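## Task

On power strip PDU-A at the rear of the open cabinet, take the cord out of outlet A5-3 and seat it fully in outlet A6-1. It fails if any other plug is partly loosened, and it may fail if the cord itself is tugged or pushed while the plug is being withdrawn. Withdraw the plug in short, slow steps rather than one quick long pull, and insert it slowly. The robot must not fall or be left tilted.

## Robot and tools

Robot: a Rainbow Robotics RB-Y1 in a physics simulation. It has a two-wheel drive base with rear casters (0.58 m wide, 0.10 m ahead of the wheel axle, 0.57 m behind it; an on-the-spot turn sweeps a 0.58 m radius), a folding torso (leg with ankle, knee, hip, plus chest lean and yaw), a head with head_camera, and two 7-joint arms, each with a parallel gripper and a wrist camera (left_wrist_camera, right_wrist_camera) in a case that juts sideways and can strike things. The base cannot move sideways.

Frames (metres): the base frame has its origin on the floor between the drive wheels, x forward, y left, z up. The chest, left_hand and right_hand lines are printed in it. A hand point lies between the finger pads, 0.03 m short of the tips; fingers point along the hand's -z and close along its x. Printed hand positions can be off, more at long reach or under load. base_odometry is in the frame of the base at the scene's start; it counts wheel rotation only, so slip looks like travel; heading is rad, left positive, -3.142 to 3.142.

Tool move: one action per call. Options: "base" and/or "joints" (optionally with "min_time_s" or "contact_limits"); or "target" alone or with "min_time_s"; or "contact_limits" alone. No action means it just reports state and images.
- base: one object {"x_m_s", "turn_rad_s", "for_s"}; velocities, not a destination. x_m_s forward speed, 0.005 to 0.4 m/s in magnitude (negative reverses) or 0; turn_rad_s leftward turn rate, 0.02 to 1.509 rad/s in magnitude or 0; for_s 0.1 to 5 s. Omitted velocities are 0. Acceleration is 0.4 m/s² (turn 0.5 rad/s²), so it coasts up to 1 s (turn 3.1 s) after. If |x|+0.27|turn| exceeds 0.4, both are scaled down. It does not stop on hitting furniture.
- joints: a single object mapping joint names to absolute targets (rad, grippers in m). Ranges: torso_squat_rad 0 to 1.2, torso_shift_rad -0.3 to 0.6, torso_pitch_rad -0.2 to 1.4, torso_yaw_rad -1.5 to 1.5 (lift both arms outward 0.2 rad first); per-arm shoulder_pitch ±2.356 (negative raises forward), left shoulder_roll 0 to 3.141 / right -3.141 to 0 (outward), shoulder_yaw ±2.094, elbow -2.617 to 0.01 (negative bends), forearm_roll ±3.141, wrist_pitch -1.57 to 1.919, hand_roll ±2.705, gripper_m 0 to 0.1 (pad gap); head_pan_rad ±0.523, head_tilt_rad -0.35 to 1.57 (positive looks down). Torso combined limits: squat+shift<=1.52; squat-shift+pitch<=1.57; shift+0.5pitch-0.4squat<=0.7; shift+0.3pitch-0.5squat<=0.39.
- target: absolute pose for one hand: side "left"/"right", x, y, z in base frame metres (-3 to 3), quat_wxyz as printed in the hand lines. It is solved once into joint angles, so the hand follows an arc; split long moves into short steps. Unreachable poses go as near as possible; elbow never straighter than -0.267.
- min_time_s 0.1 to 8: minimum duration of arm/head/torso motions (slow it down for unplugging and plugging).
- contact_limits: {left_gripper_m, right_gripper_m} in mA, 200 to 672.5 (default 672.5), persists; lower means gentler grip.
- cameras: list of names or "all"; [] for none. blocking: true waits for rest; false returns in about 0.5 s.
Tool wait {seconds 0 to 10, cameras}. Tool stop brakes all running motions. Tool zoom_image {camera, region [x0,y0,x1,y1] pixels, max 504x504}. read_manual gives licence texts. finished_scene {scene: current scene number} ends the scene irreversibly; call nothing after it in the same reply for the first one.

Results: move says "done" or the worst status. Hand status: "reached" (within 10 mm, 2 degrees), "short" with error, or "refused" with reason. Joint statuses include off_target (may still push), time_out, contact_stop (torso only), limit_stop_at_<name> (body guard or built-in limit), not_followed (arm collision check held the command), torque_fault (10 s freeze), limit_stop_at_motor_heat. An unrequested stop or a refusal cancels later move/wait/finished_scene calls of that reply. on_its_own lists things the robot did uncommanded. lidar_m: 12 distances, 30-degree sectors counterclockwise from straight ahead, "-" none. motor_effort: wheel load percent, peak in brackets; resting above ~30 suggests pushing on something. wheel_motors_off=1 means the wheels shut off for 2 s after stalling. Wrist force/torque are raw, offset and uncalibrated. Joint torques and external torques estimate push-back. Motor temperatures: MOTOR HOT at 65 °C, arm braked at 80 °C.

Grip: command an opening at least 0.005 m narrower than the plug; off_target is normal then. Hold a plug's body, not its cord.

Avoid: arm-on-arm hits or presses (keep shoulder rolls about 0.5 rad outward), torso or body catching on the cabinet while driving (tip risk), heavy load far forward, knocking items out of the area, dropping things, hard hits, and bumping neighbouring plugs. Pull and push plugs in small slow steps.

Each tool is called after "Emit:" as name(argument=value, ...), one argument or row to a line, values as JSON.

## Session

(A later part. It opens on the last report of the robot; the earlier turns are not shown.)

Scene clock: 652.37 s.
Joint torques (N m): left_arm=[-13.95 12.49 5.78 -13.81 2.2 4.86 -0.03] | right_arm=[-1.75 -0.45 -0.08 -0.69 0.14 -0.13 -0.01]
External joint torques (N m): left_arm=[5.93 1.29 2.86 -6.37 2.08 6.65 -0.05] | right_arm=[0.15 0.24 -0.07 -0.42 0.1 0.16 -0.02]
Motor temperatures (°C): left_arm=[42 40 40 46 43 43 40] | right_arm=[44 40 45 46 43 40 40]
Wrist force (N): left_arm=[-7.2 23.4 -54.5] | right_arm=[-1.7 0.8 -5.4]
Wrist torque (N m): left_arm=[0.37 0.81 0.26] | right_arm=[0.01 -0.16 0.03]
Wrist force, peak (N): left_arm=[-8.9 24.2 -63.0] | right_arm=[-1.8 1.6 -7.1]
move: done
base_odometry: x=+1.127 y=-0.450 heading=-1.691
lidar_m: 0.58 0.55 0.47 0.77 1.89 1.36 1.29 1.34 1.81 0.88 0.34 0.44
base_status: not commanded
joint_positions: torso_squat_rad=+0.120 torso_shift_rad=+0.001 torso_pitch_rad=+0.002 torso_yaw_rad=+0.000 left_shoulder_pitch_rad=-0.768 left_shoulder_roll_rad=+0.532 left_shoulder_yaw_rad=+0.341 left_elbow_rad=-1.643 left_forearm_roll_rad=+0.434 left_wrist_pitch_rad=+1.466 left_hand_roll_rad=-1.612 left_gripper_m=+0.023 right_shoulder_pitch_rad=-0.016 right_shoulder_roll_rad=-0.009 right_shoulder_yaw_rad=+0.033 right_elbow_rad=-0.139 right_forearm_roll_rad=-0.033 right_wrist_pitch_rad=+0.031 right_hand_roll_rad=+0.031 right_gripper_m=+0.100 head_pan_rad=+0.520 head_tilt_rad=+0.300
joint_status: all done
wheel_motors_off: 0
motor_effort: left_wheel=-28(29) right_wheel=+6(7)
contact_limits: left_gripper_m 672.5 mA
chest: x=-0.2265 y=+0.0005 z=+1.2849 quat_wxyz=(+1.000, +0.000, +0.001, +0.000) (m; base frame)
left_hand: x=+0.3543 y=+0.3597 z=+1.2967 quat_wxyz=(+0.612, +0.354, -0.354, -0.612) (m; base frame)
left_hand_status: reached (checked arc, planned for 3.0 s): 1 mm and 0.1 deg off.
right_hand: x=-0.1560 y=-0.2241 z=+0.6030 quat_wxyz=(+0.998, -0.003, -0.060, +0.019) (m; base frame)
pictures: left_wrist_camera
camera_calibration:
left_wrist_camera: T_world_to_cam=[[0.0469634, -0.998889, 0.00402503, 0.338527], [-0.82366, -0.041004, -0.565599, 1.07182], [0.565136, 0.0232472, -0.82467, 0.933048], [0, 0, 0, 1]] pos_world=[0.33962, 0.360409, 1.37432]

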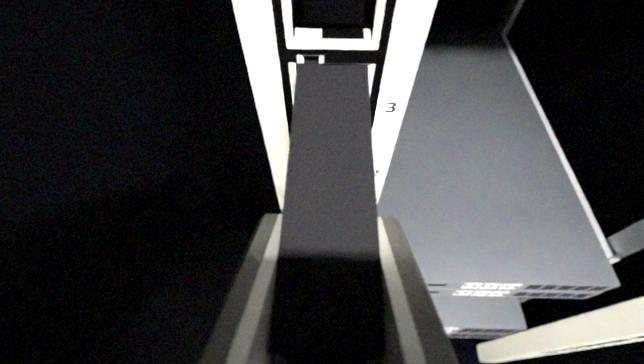

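Emit:
move(
  target={"side":"left","x":0.348,"y":0.3601,"z":1.2963,"quat_wxyz":[0.6124,0.3536,-0.3536,-0.6124]},
  min_time_s=3,
  cameras=[],
)

Emit:
move(
  target={"side":"left","x":0.343,"y":0.3601,"z":1.2963,"quat_wxyz":[0.6124,0.3536,-0.3536,-0.6124]},
  min_time_s=3,
  cameras=["left_wrist_camera"],
)

Emit:
zoom_image(
  camera="left_wrist_camera",
  region=[170, 0, 490, 364],
)

Scene clock: 660.57 s.
Joint torques (N m): left_arm=[-18.83 11.08 4.74 -9.02 0.45 -1.57 0.21] | right_arm=[-2.16 -0.31 -0.2 -0.61 0.04 -0.17 -0.01]
External joint torques (N m): left_arm=[0.82 -0.08 1.8 -1.71 0.34 0.23 0.2] | right_arm=[-0.19 0.37 -0.19 -0.31 0 0.12 -0.01]
Motor temperatures (°C): left_arm=[42 40 40 47 43 43 40] | right_arm=[44 40 45 46 43 40 40]
Wrist force (N): left_arm=[-0.8 -4.8 -2.9] | right_arm=[-2.5 1.2 -6.6]
Wrist torque (N m): left_arm=[0.05 -0.02 0.06] | right_arm=[-0.08 -0.29 0.07]
Wrist force, peak (N): left_arm=[-8.4 23.6 -62.1] | right_arm=[-1.7 1.4 -7.2]
move: done
base_odometry: x=+1.127 y=-0.450 heading=-1.691
lidar_m: 0.58 0.56 0.48 0.76 1.88 1.35 1.29 1.34 1.82 0.88 0.35 0.44
base_status: not commanded
joint_positions: torso_squat_rad=+0.120 torso_shift_rad=+0.000 torso_pitch_rad=+0.000 torso_yaw_rad=+0.000 left_shoulder_pitch_rad=-0.753 left_shoulder_roll_rad=+0.532 left_shoulder_yaw_rad=+0.346 left_elbow_rad=-1.674 left_forearm_roll_rad=+0.439 left_wrist_pitch_rad=+1.483 left_hand_roll_rad=-1.607 left_gripper_m=+0.023 right_shoulder_pitch_rad=-0.016 right_shoulder_roll_rad=-0.009 right_shoulder_yaw_rad=+0.033 right_elbow_rad=-0.139 right_forearm_roll_rad=-0.033 right_wrist_pitch_rad=+0.031 right_hand_roll_rad=+0.031 right_gripper_m=+0.100 head_pan_rad=+0.520 head_tilt_rad=+0.300
joint_status: all done
wheel_motors_off: 0
motor_effort: left_wheel=-10(29) right_wheel=+9(10)
contact_limits: left_gripper_m 672.5 mA
chest: x=-0.2279 y=+0.0005 z=+1.2849 quat_wxyz=(+1.000, +0.000, +0.000, +0.000) (m; base frame)
left_hand: x=+0.3468 y=+0.3601 z=+1.2976 quat_wxyz=(+0.612, +0.354, -0.354, -0.612) (m; base frame)
left_hand_status: reached (checked arc, planned for 3.0 s): 2 mm and 0.1 deg off.
right_hand: x=-0.1560 y=-0.2241 z=+0.6031 quat_wxyz=(+0.998, -0.003, -0.061, +0.019) (m; base frame)
pictures: none
No camera images: "cameras" was empty.

Scene clock: 663.90 s.
Joint torques (N m): left_arm=[-18.49 9.54 5.19 -8.9 0.38 -1.51 0.06] | right_arm=[-2.12 -0.42 -0.35 -0.72 0.13 -0.12 0]
External joint torques (N m): left_arm=[0.98 -1.61 2.24 -1.66 0.27 0.29 0.05] | right_arm=[-0.16 0.27 -0.34 -0.42 0.1 0.17 -0.01]
Motor temperatures (°C): left_arm=[42 40 40 47 43 43 40] | right_arm=[43 40 45 46 43 40 40]
Wrist force (N): left_arm=[-0.4 -4.3 -3.1] | right_arm=[-2.2 1.4 -5.8]
Wrist torque (N m): left_arm=[-0.02 0.03 0.07] | right_arm=[-0.04 -0.28 0.09]
Wrist force, peak (N): left_arm=[-0.6 -5.2 -3.0] | right_arm=[-2.4 1.5 -6.8]
move: done
base_odometry: x=+1.127 y=-0.450 heading=-1.691
lidar_m: 0.58 0.55 0.48 0.77 1.88 1.36 1.29 1.34 1.81 0.88 0.35 0.44
base_status: not commanded
joint_positions: torso_squat_rad=+0.120 torso_shift_rad=+0.000 torso_pitch_rad=+0.000 torso_yaw_rad=+0.000 left_shoulder_pitch_rad=-0.742 left_shoulder_roll_rad=+0.531 left_shoulder_yaw_rad=+0.349 left_elbow_rad=-1.692 left_forearm_roll_rad=+0.441 left_wrist_pitch_rad=+1.493 left_hand_roll_rad=-1.605 left_gripper_m=+0.023 right_shoulder_pitch_rad=-0.016 right_shoulder_roll_rad=-0.009 right_shoulder_yaw_rad=+0.033 right_elbow_rad=-0.139 right_forearm_roll_rad=-0.033 right_wrist_pitch_rad=+0.031 right_hand_roll_rad=+0.031 right_gripper_m=+0.100 head_pan_rad=+0.520 head_tilt_rad=+0.300
joint_status: all done
wheel_motors_off: 0
motor_effort: left_wheel=-10(11) right_wheel=+9(10)
contact_limits: left_gripper_m 672.5 mA
chest: x=-0.2279 y=+0.0005 z=+1.2849 quat_wxyz=(+1.000, +0.000, +0.000, +0.000) (m; base frame)
left_hand: x=+0.3432 y=+0.3600 z=+1.2966 quat_wxyz=(+0.612, +0.354, -0.354, -0.612) (m; base frame)
left_hand_status: reached (checked arc, planned for 3.0 s): 0 mm and 0.0 deg off.
right_hand: x=-0.1560 y=-0.2241 z=+0.6031 quat_wxyz=(+0.998, -0.003, -0.061, +0.019) (m; base frame)
pictures: left_wrist_camera
camera_calibration:
left_wrist_camera: T_world_to_cam=[[0.0474585, -0.998867, 0.00359061, 0.339771], [-0.824123, -0.0411867, -0.564911, 1.06199], [0.564419, 0.0238508, -0.825144, 0.939845], [0, 0, 0, 1]] pos_world=[0.328618, 0.36071, 1.37422]

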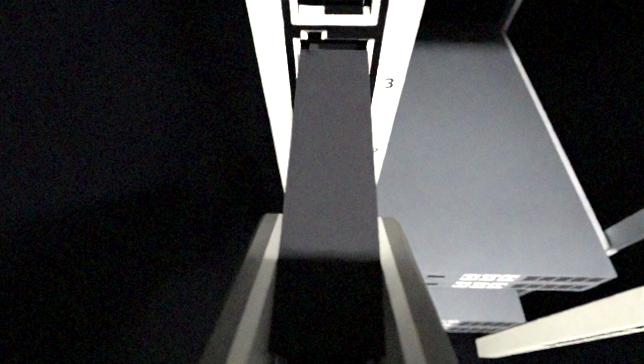

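Scaled by 1.385 from the camera's 644x364 image, which has a finer 1265x715 frame.

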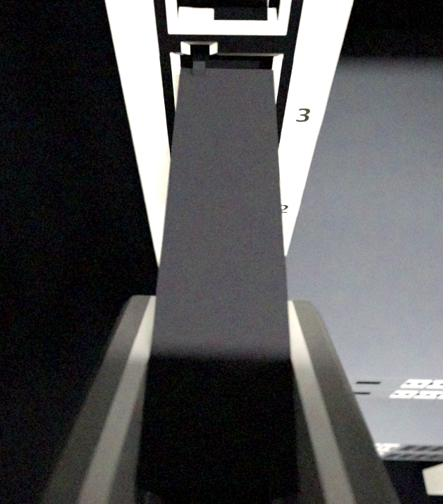

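Emit:
move(
  target={"side":"left","x":0.335,"y":0.3601,"z":1.2963,"quat_wxyz":[0.6124,0.3536,-0.3536,-0.6124]},
  min_time_s=3,
  cameras=["left_wrist_camera"],
)

Emit:
zoom_image(
  camera="left_wrist_camera",
  region=[250, 0, 410, 120],
)

Emit:
move(
  target={"side":"left","x":0.326,"y":0.3601,"z":1.2963,"quat_wxyz":[0.6124,0.3536,-0.3536,-0.6124]},
  min_time_s=3,
  cameras=[],
)

Emit:
move(
  target={"side":"left","x":0.315,"y":0.3601,"z":1.2963,"quat_wxyz":[0.6124,0.3536,-0.3536,-0.6124]},
  min_time_s=3,
  cameras=["left_wrist_camera"],
)

Emit:
zoom_image(
  camera="left_wrist_camera",
  region=[250, 0, 410, 120],
)

Scene clock: 672.40 s.
Joint torques (N m): left_arm=[-17.94 9.46 4.95 -8.61 0.36 -1.5 0.08] | right_arm=[-1.99 -0.22 -0.39 -0.69 0.07 -0.15 0.06]
External joint torques (N m): left_arm=[1.17 -1.64 1.98 -1.53 0.26 0.3 0.06] | right_arm=[-0.03 0.46 -0.38 -0.39 0.03 0.14 0.05]
Motor temperatures (°C): left_arm=[42 40 40 47 43 43 40] | right_arm=[43 40 45 46 43 40 40]
Wrist force (N): left_arm=[-0.5 -4.9 -2.8] | right_arm=[-1.6 1.0 -6.7]
Wrist torque (N m): left_arm=[0.07 0.00 0.08] | right_arm=[-0.02 -0.16 0.09]
Wrist force, peak (N): left_arm=[-0.6 -4.9 -3.2] | right_arm=[-2.2 1.6 -7.1]
move: done
base_odometry: x=+1.127 y=-0.450 heading=-1.691
lidar_m: 0.58 0.55 0.48 0.78 1.88 1.36 1.30 1.34 1.81 0.87 0.35 0.44
base_status: not commanded
joint_positions: torso_squat_rad=+0.120 torso_shift_rad=+0.000 torso_pitch_rad=+0.000 torso_yaw_rad=+0.000 left_shoulder_pitch_rad=-0.723 left_shoulder_roll_rad=+0.531 left_shoulder_yaw_rad=+0.357 left_elbow_rad=-1.731 left_forearm_roll_rad=+0.448 left_wrist_pitch_rad=+1.513 left_hand_roll_rad=-1.598 left_gripper_m=+0.023 right_shoulder_pitch_rad=-0.016 right_shoulder_roll_rad=-0.009 right_shoulder_yaw_rad=+0.033 right_elbow_rad=-0.139 right_forearm_roll_rad=-0.033 right_wrist_pitch_rad=+0.031 right_hand_roll_rad=+0.031 right_gripper_m=+0.100 head_pan_rad=+0.520 head_tilt_rad=+0.300
joint_status: all done
wheel_motors_off: 0
motor_effort: left_wheel=-11(11) right_wheel=+9(9)
contact_limits: left_gripper_m 672.5 mA
chest: x=-0.2279 y=+0.0005 z=+1.2849 quat_wxyz=(+1.000, +0.000, +0.000, +0.000) (m; base frame)
left_hand: x=+0.3355 y=+0.3600 z=+1.2966 quat_wxyz=(+0.612, +0.354, -0.353, -0.613) (m; base frame)
left_hand_status: reached (checked arc, planned for 3.0 s): 1 mm and 0.0 deg off.
right_hand: x=-0.1560 y=-0.2241 z=+0.6031 quat_wxyz=(+0.998, -0.003, -0.061, +0.019) (m; base frame)
pictures: left_wrist_camera
camera_calibration:
left_wrist_camera: T_world_to_cam=[[0.047347, -0.998873, 0.00338746, 0.34045], [-0.824256, -0.0409853, -0.564732, 1.05545], [0.564234, 0.0239462, -0.825267, 0.94433], [0, 0, 0, 1]] pos_world=[0.321018, 0.36071, 1.37422]

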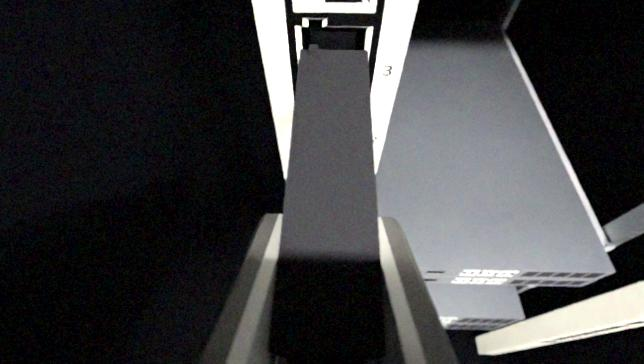

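Scaled by 3.150 from the camera's 644x364 image, which has a finer 1265x715 frame.

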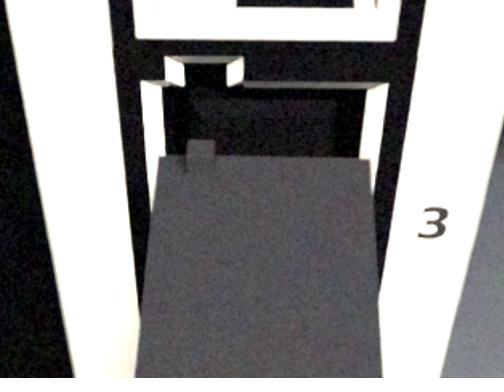

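Scene clock: 675.73 s.
Joint torques (N m): left_arm=[-17.5 9.3 5.01 -8.44 0.25 -1.53 0.13] | right_arm=[-2.25 -0.36 -0.21 -0.64 0.15 -0.16 0.05]
External joint torques (N m): left_arm=[1.19 -1.75 2.03 -1.55 0.17 0.27 0.12] | right_arm=[-0.29 0.32 -0.2 -0.35 0.11 0.13 0.04]
Motor temperatures (°C): left_arm=[42 40 40 47 43 43 40] | right_arm=[43 40 45 46 43 40 40]
Wrist force (N): left_arm=[-0.7 -4.4 -2.4] | right_arm=[-2.3 1.1 -5.5]
Wrist torque (N m): left_arm=[0.03 -0.01 0.08] | right_arm=[-0.06 -0.24 0.09]
Wrist force, peak (N): left_arm=[-0.6 -4.9 -2.7] | right_arm=[-1.5 1.7 -7.3]
move: done
base_odometry: x=+1.127 y=-0.450 heading=-1.691
lidar_m: 0.59 0.56 0.48 0.78 1.88 1.36 1.29 1.34 1.81 0.88 0.35 0.43
base_status: not commanded
joint_positions: torso_squat_rad=+0.120 torso_shift_rad=+0.000 torso_pitch_rad=+0.000 torso_yaw_rad=+0.000 left_shoulder_pitch_rad=-0.701 left_shoulder_roll_rad=+0.531 left_shoulder_yaw_rad=+0.365 left_elbow_rad=-1.776 left_forearm_roll_rad=+0.456 left_wrist_pitch_rad=+1.537 left_hand_roll_rad=-1.590 left_gripper_m=+0.023 right_shoulder_pitch_rad=-0.016 right_shoulder_roll_rad=-0.009 right_shoulder_yaw_rad=+0.033 right_elbow_rad=-0.139 right_forearm_roll_rad=-0.033 right_wrist_pitch_rad=+0.031 right_hand_roll_rad=+0.031 right_gripper_m=+0.100 head_pan_rad=+0.520 head_tilt_rad=+0.300
joint_status: all done
wheel_motors_off: 0
motor_effort: left_wheel=-11(11) right_wheel=+9(9)
contact_limits: left_gripper_m 672.5 mA
chest: x=-0.2279 y=+0.0005 z=+1.2849 quat_wxyz=(+1.000, +0.000, +0.000, +0.000) (m; base frame)
left_hand: x=+0.3266 y=+0.3600 z=+1.2965 quat_wxyz=(+0.612, +0.354, -0.353, -0.613) (m; base frame)
left_hand_status: reached (checked arc, planned for 3.0 s): 1 mm and 0.1 deg off.
right_hand: x=-0.1560 y=-0.2241 z=+0.6031 quat_wxyz=(+0.998, -0.003, -0.061, +0.019) (m; base frame)
pictures: none
No camera images: "cameras" was empty.

Scene clock: 679.07 s.
Joint torques (N m): left_arm=[-15.65 9.5 5.18 -8.16 0.26 -0.7 0.4] | right_arm=[-2.08 -0.54 -0.05 -0.62 0.05 -0.17 -0.03]
External joint torques (N m): left_arm=[2.55 -1.49 2.18 -1.5 0.2 1.1 0.38] | right_arm=[-0.12 0.14 -0.04 -0.32 0.01 0.12 -0.04]
Motor temperatures (°C): left_arm=[42 40 40 47 43 43 40] | right_arm=[43 40 45 46 43 40 40]
Wrist force (N): left_arm=[-2.0 1.0 -7.7] | right_arm=[-2.3 1.2 -6.3]
Wrist torque (N m): left_arm=[-0.12 -0.36 -0.27] | right_arm=[-0.06 -0.23 0.09]
Wrist force, peak (N): left_arm=[-1.9 1.2 -8.1] | right_arm=[-1.7 1.9 -6.8]
move: done
base_odometry: x=+1.127 y=-0.450 heading=-1.691
lidar_m: 0.59 0.55 0.48 0.78 1.88 1.35 1.28 1.34 1.81 0.87 0.35 0.43
base_status: not commanded
joint_positions: torso_squat_rad=+0.120 torso_shift_rad=+0.000 torso_pitch_rad=+0.000 torso_yaw_rad=+0.000 left_shoulder_pitch_rad=-0.676 left_shoulder_roll_rad=+0.531 left_shoulder_yaw_rad=+0.377 left_elbow_rad=-1.829 left_forearm_roll_rad=+0.466 left_wrist_pitch_rad=+1.565 left_hand_roll_rad=-1.582 left_gripper_m=+0.023 right_shoulder_pitch_rad=-0.016 right_shoulder_roll_rad=-0.009 right_shoulder_yaw_rad=+0.033 right_elbow_rad=-0.139 right_forearm_roll_rad=-0.033 right_wrist_pitch_rad=+0.031 right_hand_roll_rad=+0.031 right_gripper_m=+0.100 head_pan_rad=+0.520 head_tilt_rad=+0.300
joint_status: all done
wheel_motors_off: 0
motor_effort: left_wheel=-11(11) right_wheel=+9(10)
contact_limits: left_gripper_m 672.5 mA
chest: x=-0.2279 y=+0.0005 z=+1.2849 quat_wxyz=(+1.000, +0.000, +0.000, +0.000) (m; base frame)
left_hand: x=+0.3159 y=+0.3600 z=+1.2967 quat_wxyz=(+0.612, +0.354, -0.353, -0.613) (m; base frame)
left_hand_status: reached (checked arc, planned for 3.0 s): 1 mm and 0.1 deg off.
right_hand: x=-0.1560 y=-0.2241 z=+0.6031 quat_wxyz=(+0.998, -0.003, -0.061, +0.019) (m; base frame)
pictures: left_wrist_camera
camera_calibration:
left_wrist_camera: T_world_to_cam=[[0.0471194, -0.998885, 0.00301959, 0.341857], [-0.824036, -0.0405796, -0.565082, 1.03967], [0.564574, 0.0241381, -0.825029, 0.955057], [0, 0, 0, 1]] pos_world=[0.301419, 0.360612, 1.37442]

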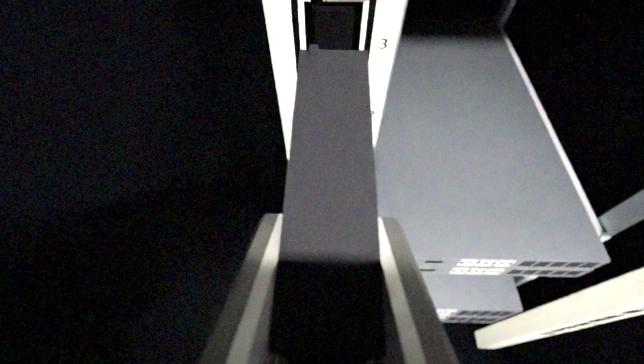

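Scaled by 3.150 from the camera's 644x364 image, which has a finer 1265x715 frame.

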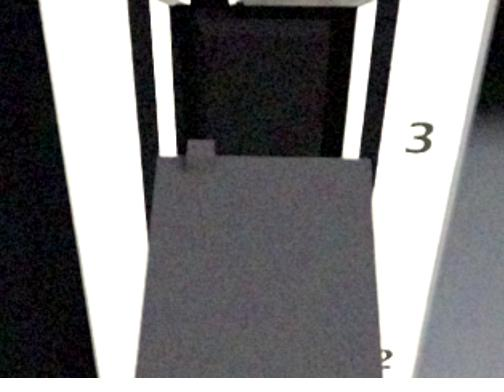

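Emit:
move(
  target={"side":"left","x":0.311,"y":0.3598,"z":1.320,"quat_wxyz":[0.6124,0.3536,-0.3536,-0.6124]},
  min_time_s=4,
  cameras=[],
)

Emit:
move(
  target={"side":"left","x":0.311,"y":0.3598,"z":1.350,"quat_wxyz":[0.6124,0.3536,-0.3536,-0.6124]},
  min_time_s=4,
  cameras=["head_camera","left_wrist_camera"],
)

Scene clock: 702.80 s.
Joint torques (N m): left_arm=[-21.81 14.57 7.36 -8.05 -1.03 -1.95 -0.04] | right_arm=[-2.15 -0.28 -0.31 -0.68 0.18 -0.21 0.09]
External joint torques (N m): left_arm=[-3.5 3.51 4.39 -1.85 -1.05 -0.15 -0.05] | right_arm=[-0.19 0.4 -0.3 -0.38 0.14 0.08 0.09]
Motor temperatures (°C): left_arm=[42 40 40 46 43 42 40] | right_arm=[43 40 45 46 43 40 40]
Wrist force (N): left_arm=[5.7 -6.6 -5.4] | right_arm=[-1.9 1.2 -5.5]
Wrist torque (N m): left_arm=[0.15 0.07 0.20] | right_arm=[-0.08 -0.22 0.06]
Wrist force, peak (N): left_arm=[-6.9 1.1 -36.0] | right_arm=[-1.5 1.7 -7.5]
move: done
base_odometry: x=+1.127 y=-0.450 heading=-1.691
lidar_m: 0.58 0.56 0.48 0.78 1.88 1.35 1.29 1.34 1.82 0.87 0.35 0.44
base_status: not commanded
joint_positions: torso_squat_rad=+0.120 torso_shift_rad=+0.000 torso_pitch_rad=+0.000 torso_yaw_rad=+0.000 left_shoulder_pitch_rad=-0.725 left_shoulder_roll_rad=+0.559 left_shoulder_yaw_rad=+0.382 left_elbow_rad=-1.834 left_forearm_roll_rad=+0.479 left_wrist_pitch_rad=+1.624 left_hand_roll_rad=-1.564 left_gripper_m=+0.023 right_shoulder_pitch_rad=-0.016 right_shoulder_roll_rad=-0.009 right_shoulder_yaw_rad=+0.033 right_elbow_rad=-0.139 right_forearm_roll_rad=-0.033 right_wrist_pitch_rad=+0.031 right_hand_roll_rad=+0.031 right_gripper_m=+0.100 head_pan_rad=+0.520 head_tilt_rad=+0.300
joint_status: all done
wheel_motors_off: 0
motor_effort: left_wheel=-13(18) right_wheel=+9(9)
contact_limits: left_gripper_m 672.5 mA
chest: x=-0.2278 y=+0.0004 z=+1.2849 quat_wxyz=(+1.000, +0.000, +0.000, +0.000) (m; base frame)
left_hand: x=+0.3114 y=+0.3592 z=+1.3188 quat_wxyz=(+0.612, +0.354, -0.354, -0.612) (m; base frame)
left_hand_status: reached (checked arc, planned for 4.0 s): 1 mm and 0.1 deg off.
right_hand: x=-0.1560 y=-0.2241 z=+0.6030 quat_wxyz=(+0.998, -0.003, -0.061, +0.019) (m; base frame)
pictures: none
No camera images: "cameras" was empty.

Scene clock: 707.13 s.
Joint torques (N m): left_arm=[-22.63 14.91 3.8 -5.81 -1.25 -1.91 0.05] | right_arm=[-2.22 -0.16 -0.24 -0.71 0.08 -0.06 -0.02]
External joint torques (N m): left_arm=[-3.91 3.77 0.9 -0.08 -1.25 -0.11 0.04] | right_arm=[-0.26 0.52 -0.22 -0.41 0.05 0.23 -0.02]
Motor temperatures (°C): left_arm=[42 40 40 46 43 42 40] | right_arm=[43 40 45 46 43 40 40]
Wrist force (N): left_arm=[6.4 -6.7 -6.5] | right_arm=[-1.8 1.4 -6.2]
Wrist torque (N m): left_arm=[0.14 0.05 0.16] | right_arm=[-0.07 -0.18 0.05]
Wrist force, peak (N): left_arm=[14.5 -11.0 -7.2] | right_arm=[-2.5 1.5 -7.2]
move: done
base_odometry: x=+1.127 y=-0.450 heading=-1.691
lidar_m: 0.59 0.55 0.48 0.76 1.88 1.37 1.29 1.34 1.82 0.88 0.35 0.44
base_status: not commanded
joint_positions: torso_squat_rad=+0.120 torso_shift_rad=+0.000 torso_pitch_rad=+0.000 torso_yaw_rad=+0.000 left_shoulder_pitch_rad=-0.813 left_shoulder_roll_rad=+0.601 left_shoulder_yaw_rad=+0.379 left_elbow_rad=-1.798 left_forearm_roll_rad=+0.491 left_wrist_pitch_rad=+1.685 left_hand_roll_rad=-1.550 left_gripper_m=+0.023 right_shoulder_pitch_rad=-0.016 right_shoulder_roll_rad=-0.009 right_shoulder_yaw_rad=+0.033 right_elbow_rad=-0.139 right_forearm_roll_rad=-0.033 right_wrist_pitch_rad=+0.031 right_hand_roll_rad=+0.031 right_gripper_m=+0.100 head_pan_rad=+0.520 head_tilt_rad=+0.300
joint_status: all done
wheel_motors_off: 0
motor_effort: left_wheel=-13(13) right_wheel=+9(9)
contact_limits: left_gripper_m 672.5 mA
chest: x=-0.2278 y=+0.0004 z=+1.2849 quat_wxyz=(+1.000, +0.000, +0.000, +0.000) (m; base frame)
left_hand: x=+0.3110 y=+0.3593 z=+1.3495 quat_wxyz=(+0.612, +0.353, -0.354, -0.613) (m; base frame)
left_hand_status: reached (checked arc, planned for 4.0 s): 1 mm and 0.1 deg off.
right_hand: x=-0.1560 y=-0.2241 z=+0.6030 quat_wxyz=(+0.998, -0.003, -0.061, +0.019) (m; base frame)
pictures: head_camera, left_wrist_camera
camera_calibration:
head_camera: T_world_to_cam=[[0.501261, -0.865217, -0.0116836, 0.129482], [-0.234175, -0.122646, -0.964427, 1.44983], [0.833006, 0.486166, -0.26409, 0.501284], [0, 0, 0, 1]] pos_world=[-0.142964, 0.046137, 1.53215]
left_wrist_camera: T_world_to_cam=[[0.0467899, -0.998893, 0.00477014, 0.339028], [-0.82473, -0.0413252, -0.564015, 1.06434], [0.563588, 0.0224561, -0.825751, 1.00324], [0, 0, 0, 1]] pos_world=[0.296516, 0.360108, 1.42712]

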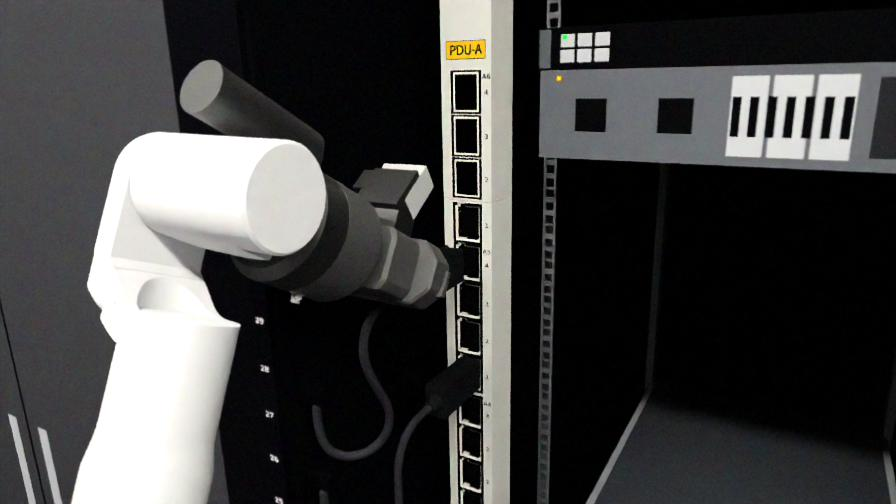

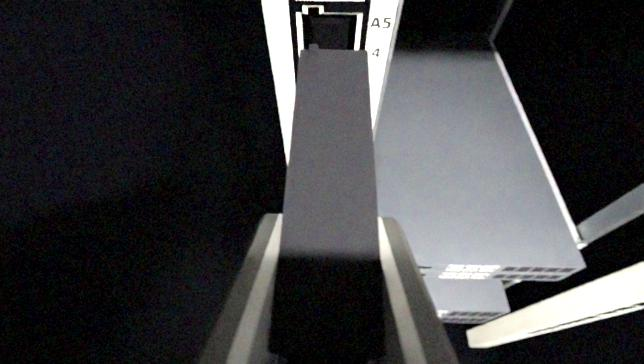

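Emit:
move(
  target={"side":"left","x":0.307,"y":0.359,"z":1.368,"quat_wxyz":[0.6124,0.3536,-0.3536,-0.6124]},
  min_time_s=4,
  cameras=[],
)

Emit:
move(
  target={"side":"left","x":0.307,"y":0.3595,"z":1.385,"quat_wxyz":[0.6124,0.3536,-0.3536,-0.6124]},
  min_time_s=4,
  cameras=["head_camera","left_wrist_camera"],
)

Emit:
zoom_image(
  camera="left_wrist_camera",
  region=[250, 0, 410, 120],
)

Emit:
zoom_image(
  camera="head_camera",
  region=[360, 130, 560, 370],
)

Scene clock: 717.53 s.
Joint torques (N m): left_arm=[-23.18 12.81 5.62 -5.53 -0.24 -1.93 0.19] | right_arm=[-2.17 -0.15 -0.22 -0.66 0.04 -0.12 0.07]
External joint torques (N m): left_arm=[-4.41 1.72 2.79 -0.14 -0.22 -0.13 0.18] | right_arm=[-0.21 0.53 -0.21 -0.37 0 0.17 0.07]
Motor temperatures (°C): left_arm=[43 40 40 46 43 42 40] | right_arm=[43 40 45 46 43 40 40]
Wrist force (N): left_arm=[1.5 -6.4 -5.1] | right_arm=[-1.2 1.4 -6.7]
Wrist torque (N m): left_arm=[0.16 0.00 0.09] | right_arm=[-0.07 -0.12 0.04]
Wrist force, peak (N): left_arm=[9.8 -9.0 -6.9] | right_arm=[-2.2 1.7 -7.0]
move: done
base_odometry: x=+1.127 y=-0.450 heading=-1.691
lidar_m: 0.60 0.56 0.48 0.79 1.89 1.36 1.30 1.34 1.81 0.88 0.34 0.44
base_status: not commanded
joint_positions: torso_squat_rad=+0.120 torso_shift_rad=+0.000 torso_pitch_rad=+0.000 torso_yaw_rad=+0.000 left_shoulder_pitch_rad=-0.857 left_shoulder_roll_rad=+0.624 left_shoulder_yaw_rad=+0.380 left_elbow_rad=-1.792 left_forearm_roll_rad=+0.500 left_wrist_pitch_rad=+1.726 left_hand_roll_rad=-1.539 left_gripper_m=+0.023 right_shoulder_pitch_rad=-0.016 right_shoulder_roll_rad=-0.009 right_shoulder_yaw_rad=+0.033 right_elbow_rad=-0.139 right_forearm_roll_rad=-0.033 right_wrist_pitch_rad=+0.031 right_hand_roll_rad=+0.031 right_gripper_m=+0.100 head_pan_rad=+0.520 head_tilt_rad=+0.300
joint_status: all done
wheel_motors_off: 0
motor_effort: left_wheel=-12(13) right_wheel=+9(10)
contact_limits: left_gripper_m 672.5 mA
chest: x=-0.2278 y=+0.0004 z=+1.2849 quat_wxyz=(+1.000, +0.000, +0.000, +0.000) (m; base frame)
left_hand: x=+0.3070 y=+0.3589 z=+1.3672 quat_wxyz=(+0.612, +0.354, -0.354, -0.612) (m; base frame)
left_hand_status: reached (checked arc, planned for 4.0 s): 1 mm and 0.0 deg off.
right_hand: x=-0.1560 y=-0.2241 z=+0.6030 quat_wxyz=(+0.998, -0.003, -0.061, +0.019) (m; base frame)
pictures: none
No camera images: "cameras" was empty.

Scene clock: 721.87 s.
Joint torques (N m): left_arm=[-23.69 14.81 3.38 -5.46 -1.01 -2.2 0.03] | right_arm=[-2.11 -0.29 -0.33 -0.72 0.12 -0.12 0.06]
External joint torques (N m): left_arm=[-4.74 3.76 0.62 -0.28 -0.98 -0.4 0.02] | right_arm=[-0.15 0.39 -0.31 -0.43 0.08 0.17 0.06]
Motor temperatures (°C): left_arm=[43 40 40 46 43 43 40] | right_arm=[43 40 45 46 43 40 40]
Wrist force (N): left_arm=[5.6 -8.6 -6.7] | right_arm=[-2.5 1.1 -6.4]
Wrist torque (N m): left_arm=[0.30 0.10 0.15] | right_arm=[-0.08 -0.29 0.03]
Wrist force, peak (N): left_arm=[8.8 -9.6 -6.0] | right_arm=[-2.8 1.9 -6.6]
move: done
base_odometry: x=+1.127 y=-0.450 heading=-1.691
lidar_m: 0.58 0.55 0.48 0.78 1.87 1.36 1.29 1.34 1.82 0.88 0.34 0.44
base_status: not commanded
joint_positions: torso_squat_rad=+0.120 torso_shift_rad=+0.000 torso_pitch_rad=+0.000 torso_yaw_rad=+0.000 left_shoulder_pitch_rad=-0.909 left_shoulder_roll_rad=+0.646 left_shoulder_yaw_rad=+0.376 left_elbow_rad=-1.764 left_forearm_roll_rad=+0.506 left_wrist_pitch_rad=+1.753 left_hand_roll_rad=-1.534 left_gripper_m=+0.023 right_shoulder_pitch_rad=-0.016 right_shoulder_roll_rad=-0.009 right_shoulder_yaw_rad=+0.033 right_elbow_rad=-0.139 right_forearm_roll_rad=-0.033 right_wrist_pitch_rad=+0.031 right_hand_roll_rad=+0.031 right_gripper_m=+0.100 head_pan_rad=+0.520 head_tilt_rad=+0.300
joint_status: all done
wheel_motors_off: 0
motor_effort: left_wheel=-13(13) right_wheel=+9(10)
contact_limits: left_gripper_m 672.5 mA
chest: x=-0.2278 y=+0.0004 z=+1.2849 quat_wxyz=(+1.000, +0.000, +0.000, +0.000) (m; base frame)
left_hand: x=+0.3065 y=+0.3592 z=+1.3843 quat_wxyz=(+0.612, +0.354, -0.354, -0.612) (m; base frame)
left_hand_status: reached (checked arc, planned for 4.0 s): 1 mm and 0.1 deg off.
right_hand: x=-0.1560 y=-0.2241 z=+0.6030 quat_wxyz=(+0.998, -0.003, -0.061, +0.019) (m; base frame)
pictures: head_camera, left_wrist_camera
camera_calibration:
head_camera: T_world_to_cam=[[0.50126, -0.865218, -0.0116824, 0.12948], [-0.234255, -0.122693, -0.964402, 1.44978], [0.832984, 0.486153, -0.264183, 0.501424], [0, 0, 0, 1]] pos_world=[-0.142964, 0.0461371, 1.53215]
left_wrist_camera: T_world_to_cam=[[0.0473383, -0.998866, 0.00509064, 0.338337], [-0.823759, -0.0419211, -0.565389, 1.08211], [0.564961, 0.0225711, -0.824809, 1.03275], [0, 0, 0, 1]] pos_world=[0.29192, 0.360007, 1.46192]

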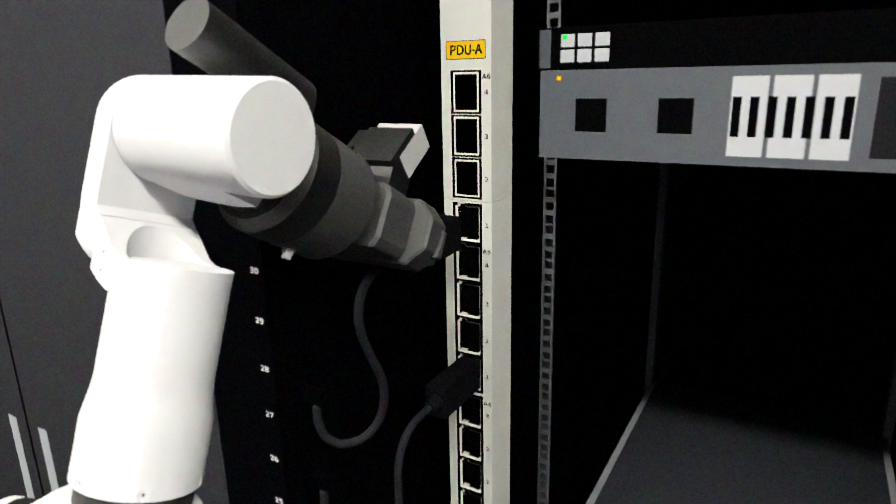

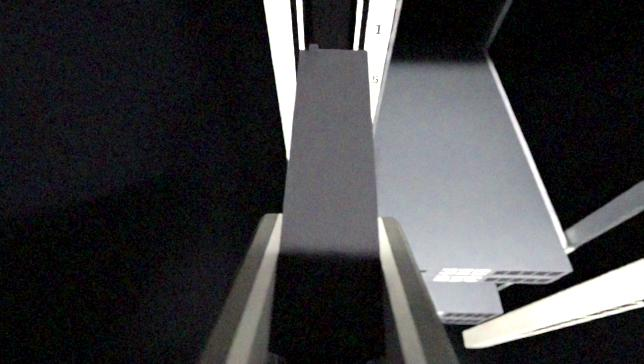

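Scaled by 3.150 from the camera's 644x364 image, which has a finer 1265x715 frame.

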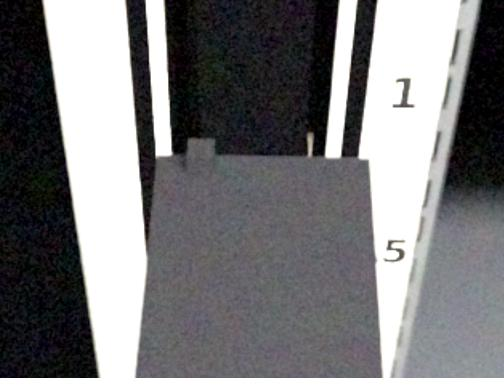

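Scaled by 2.100 from the camera's 896x504 image, which has a finer 1280x720 frame.

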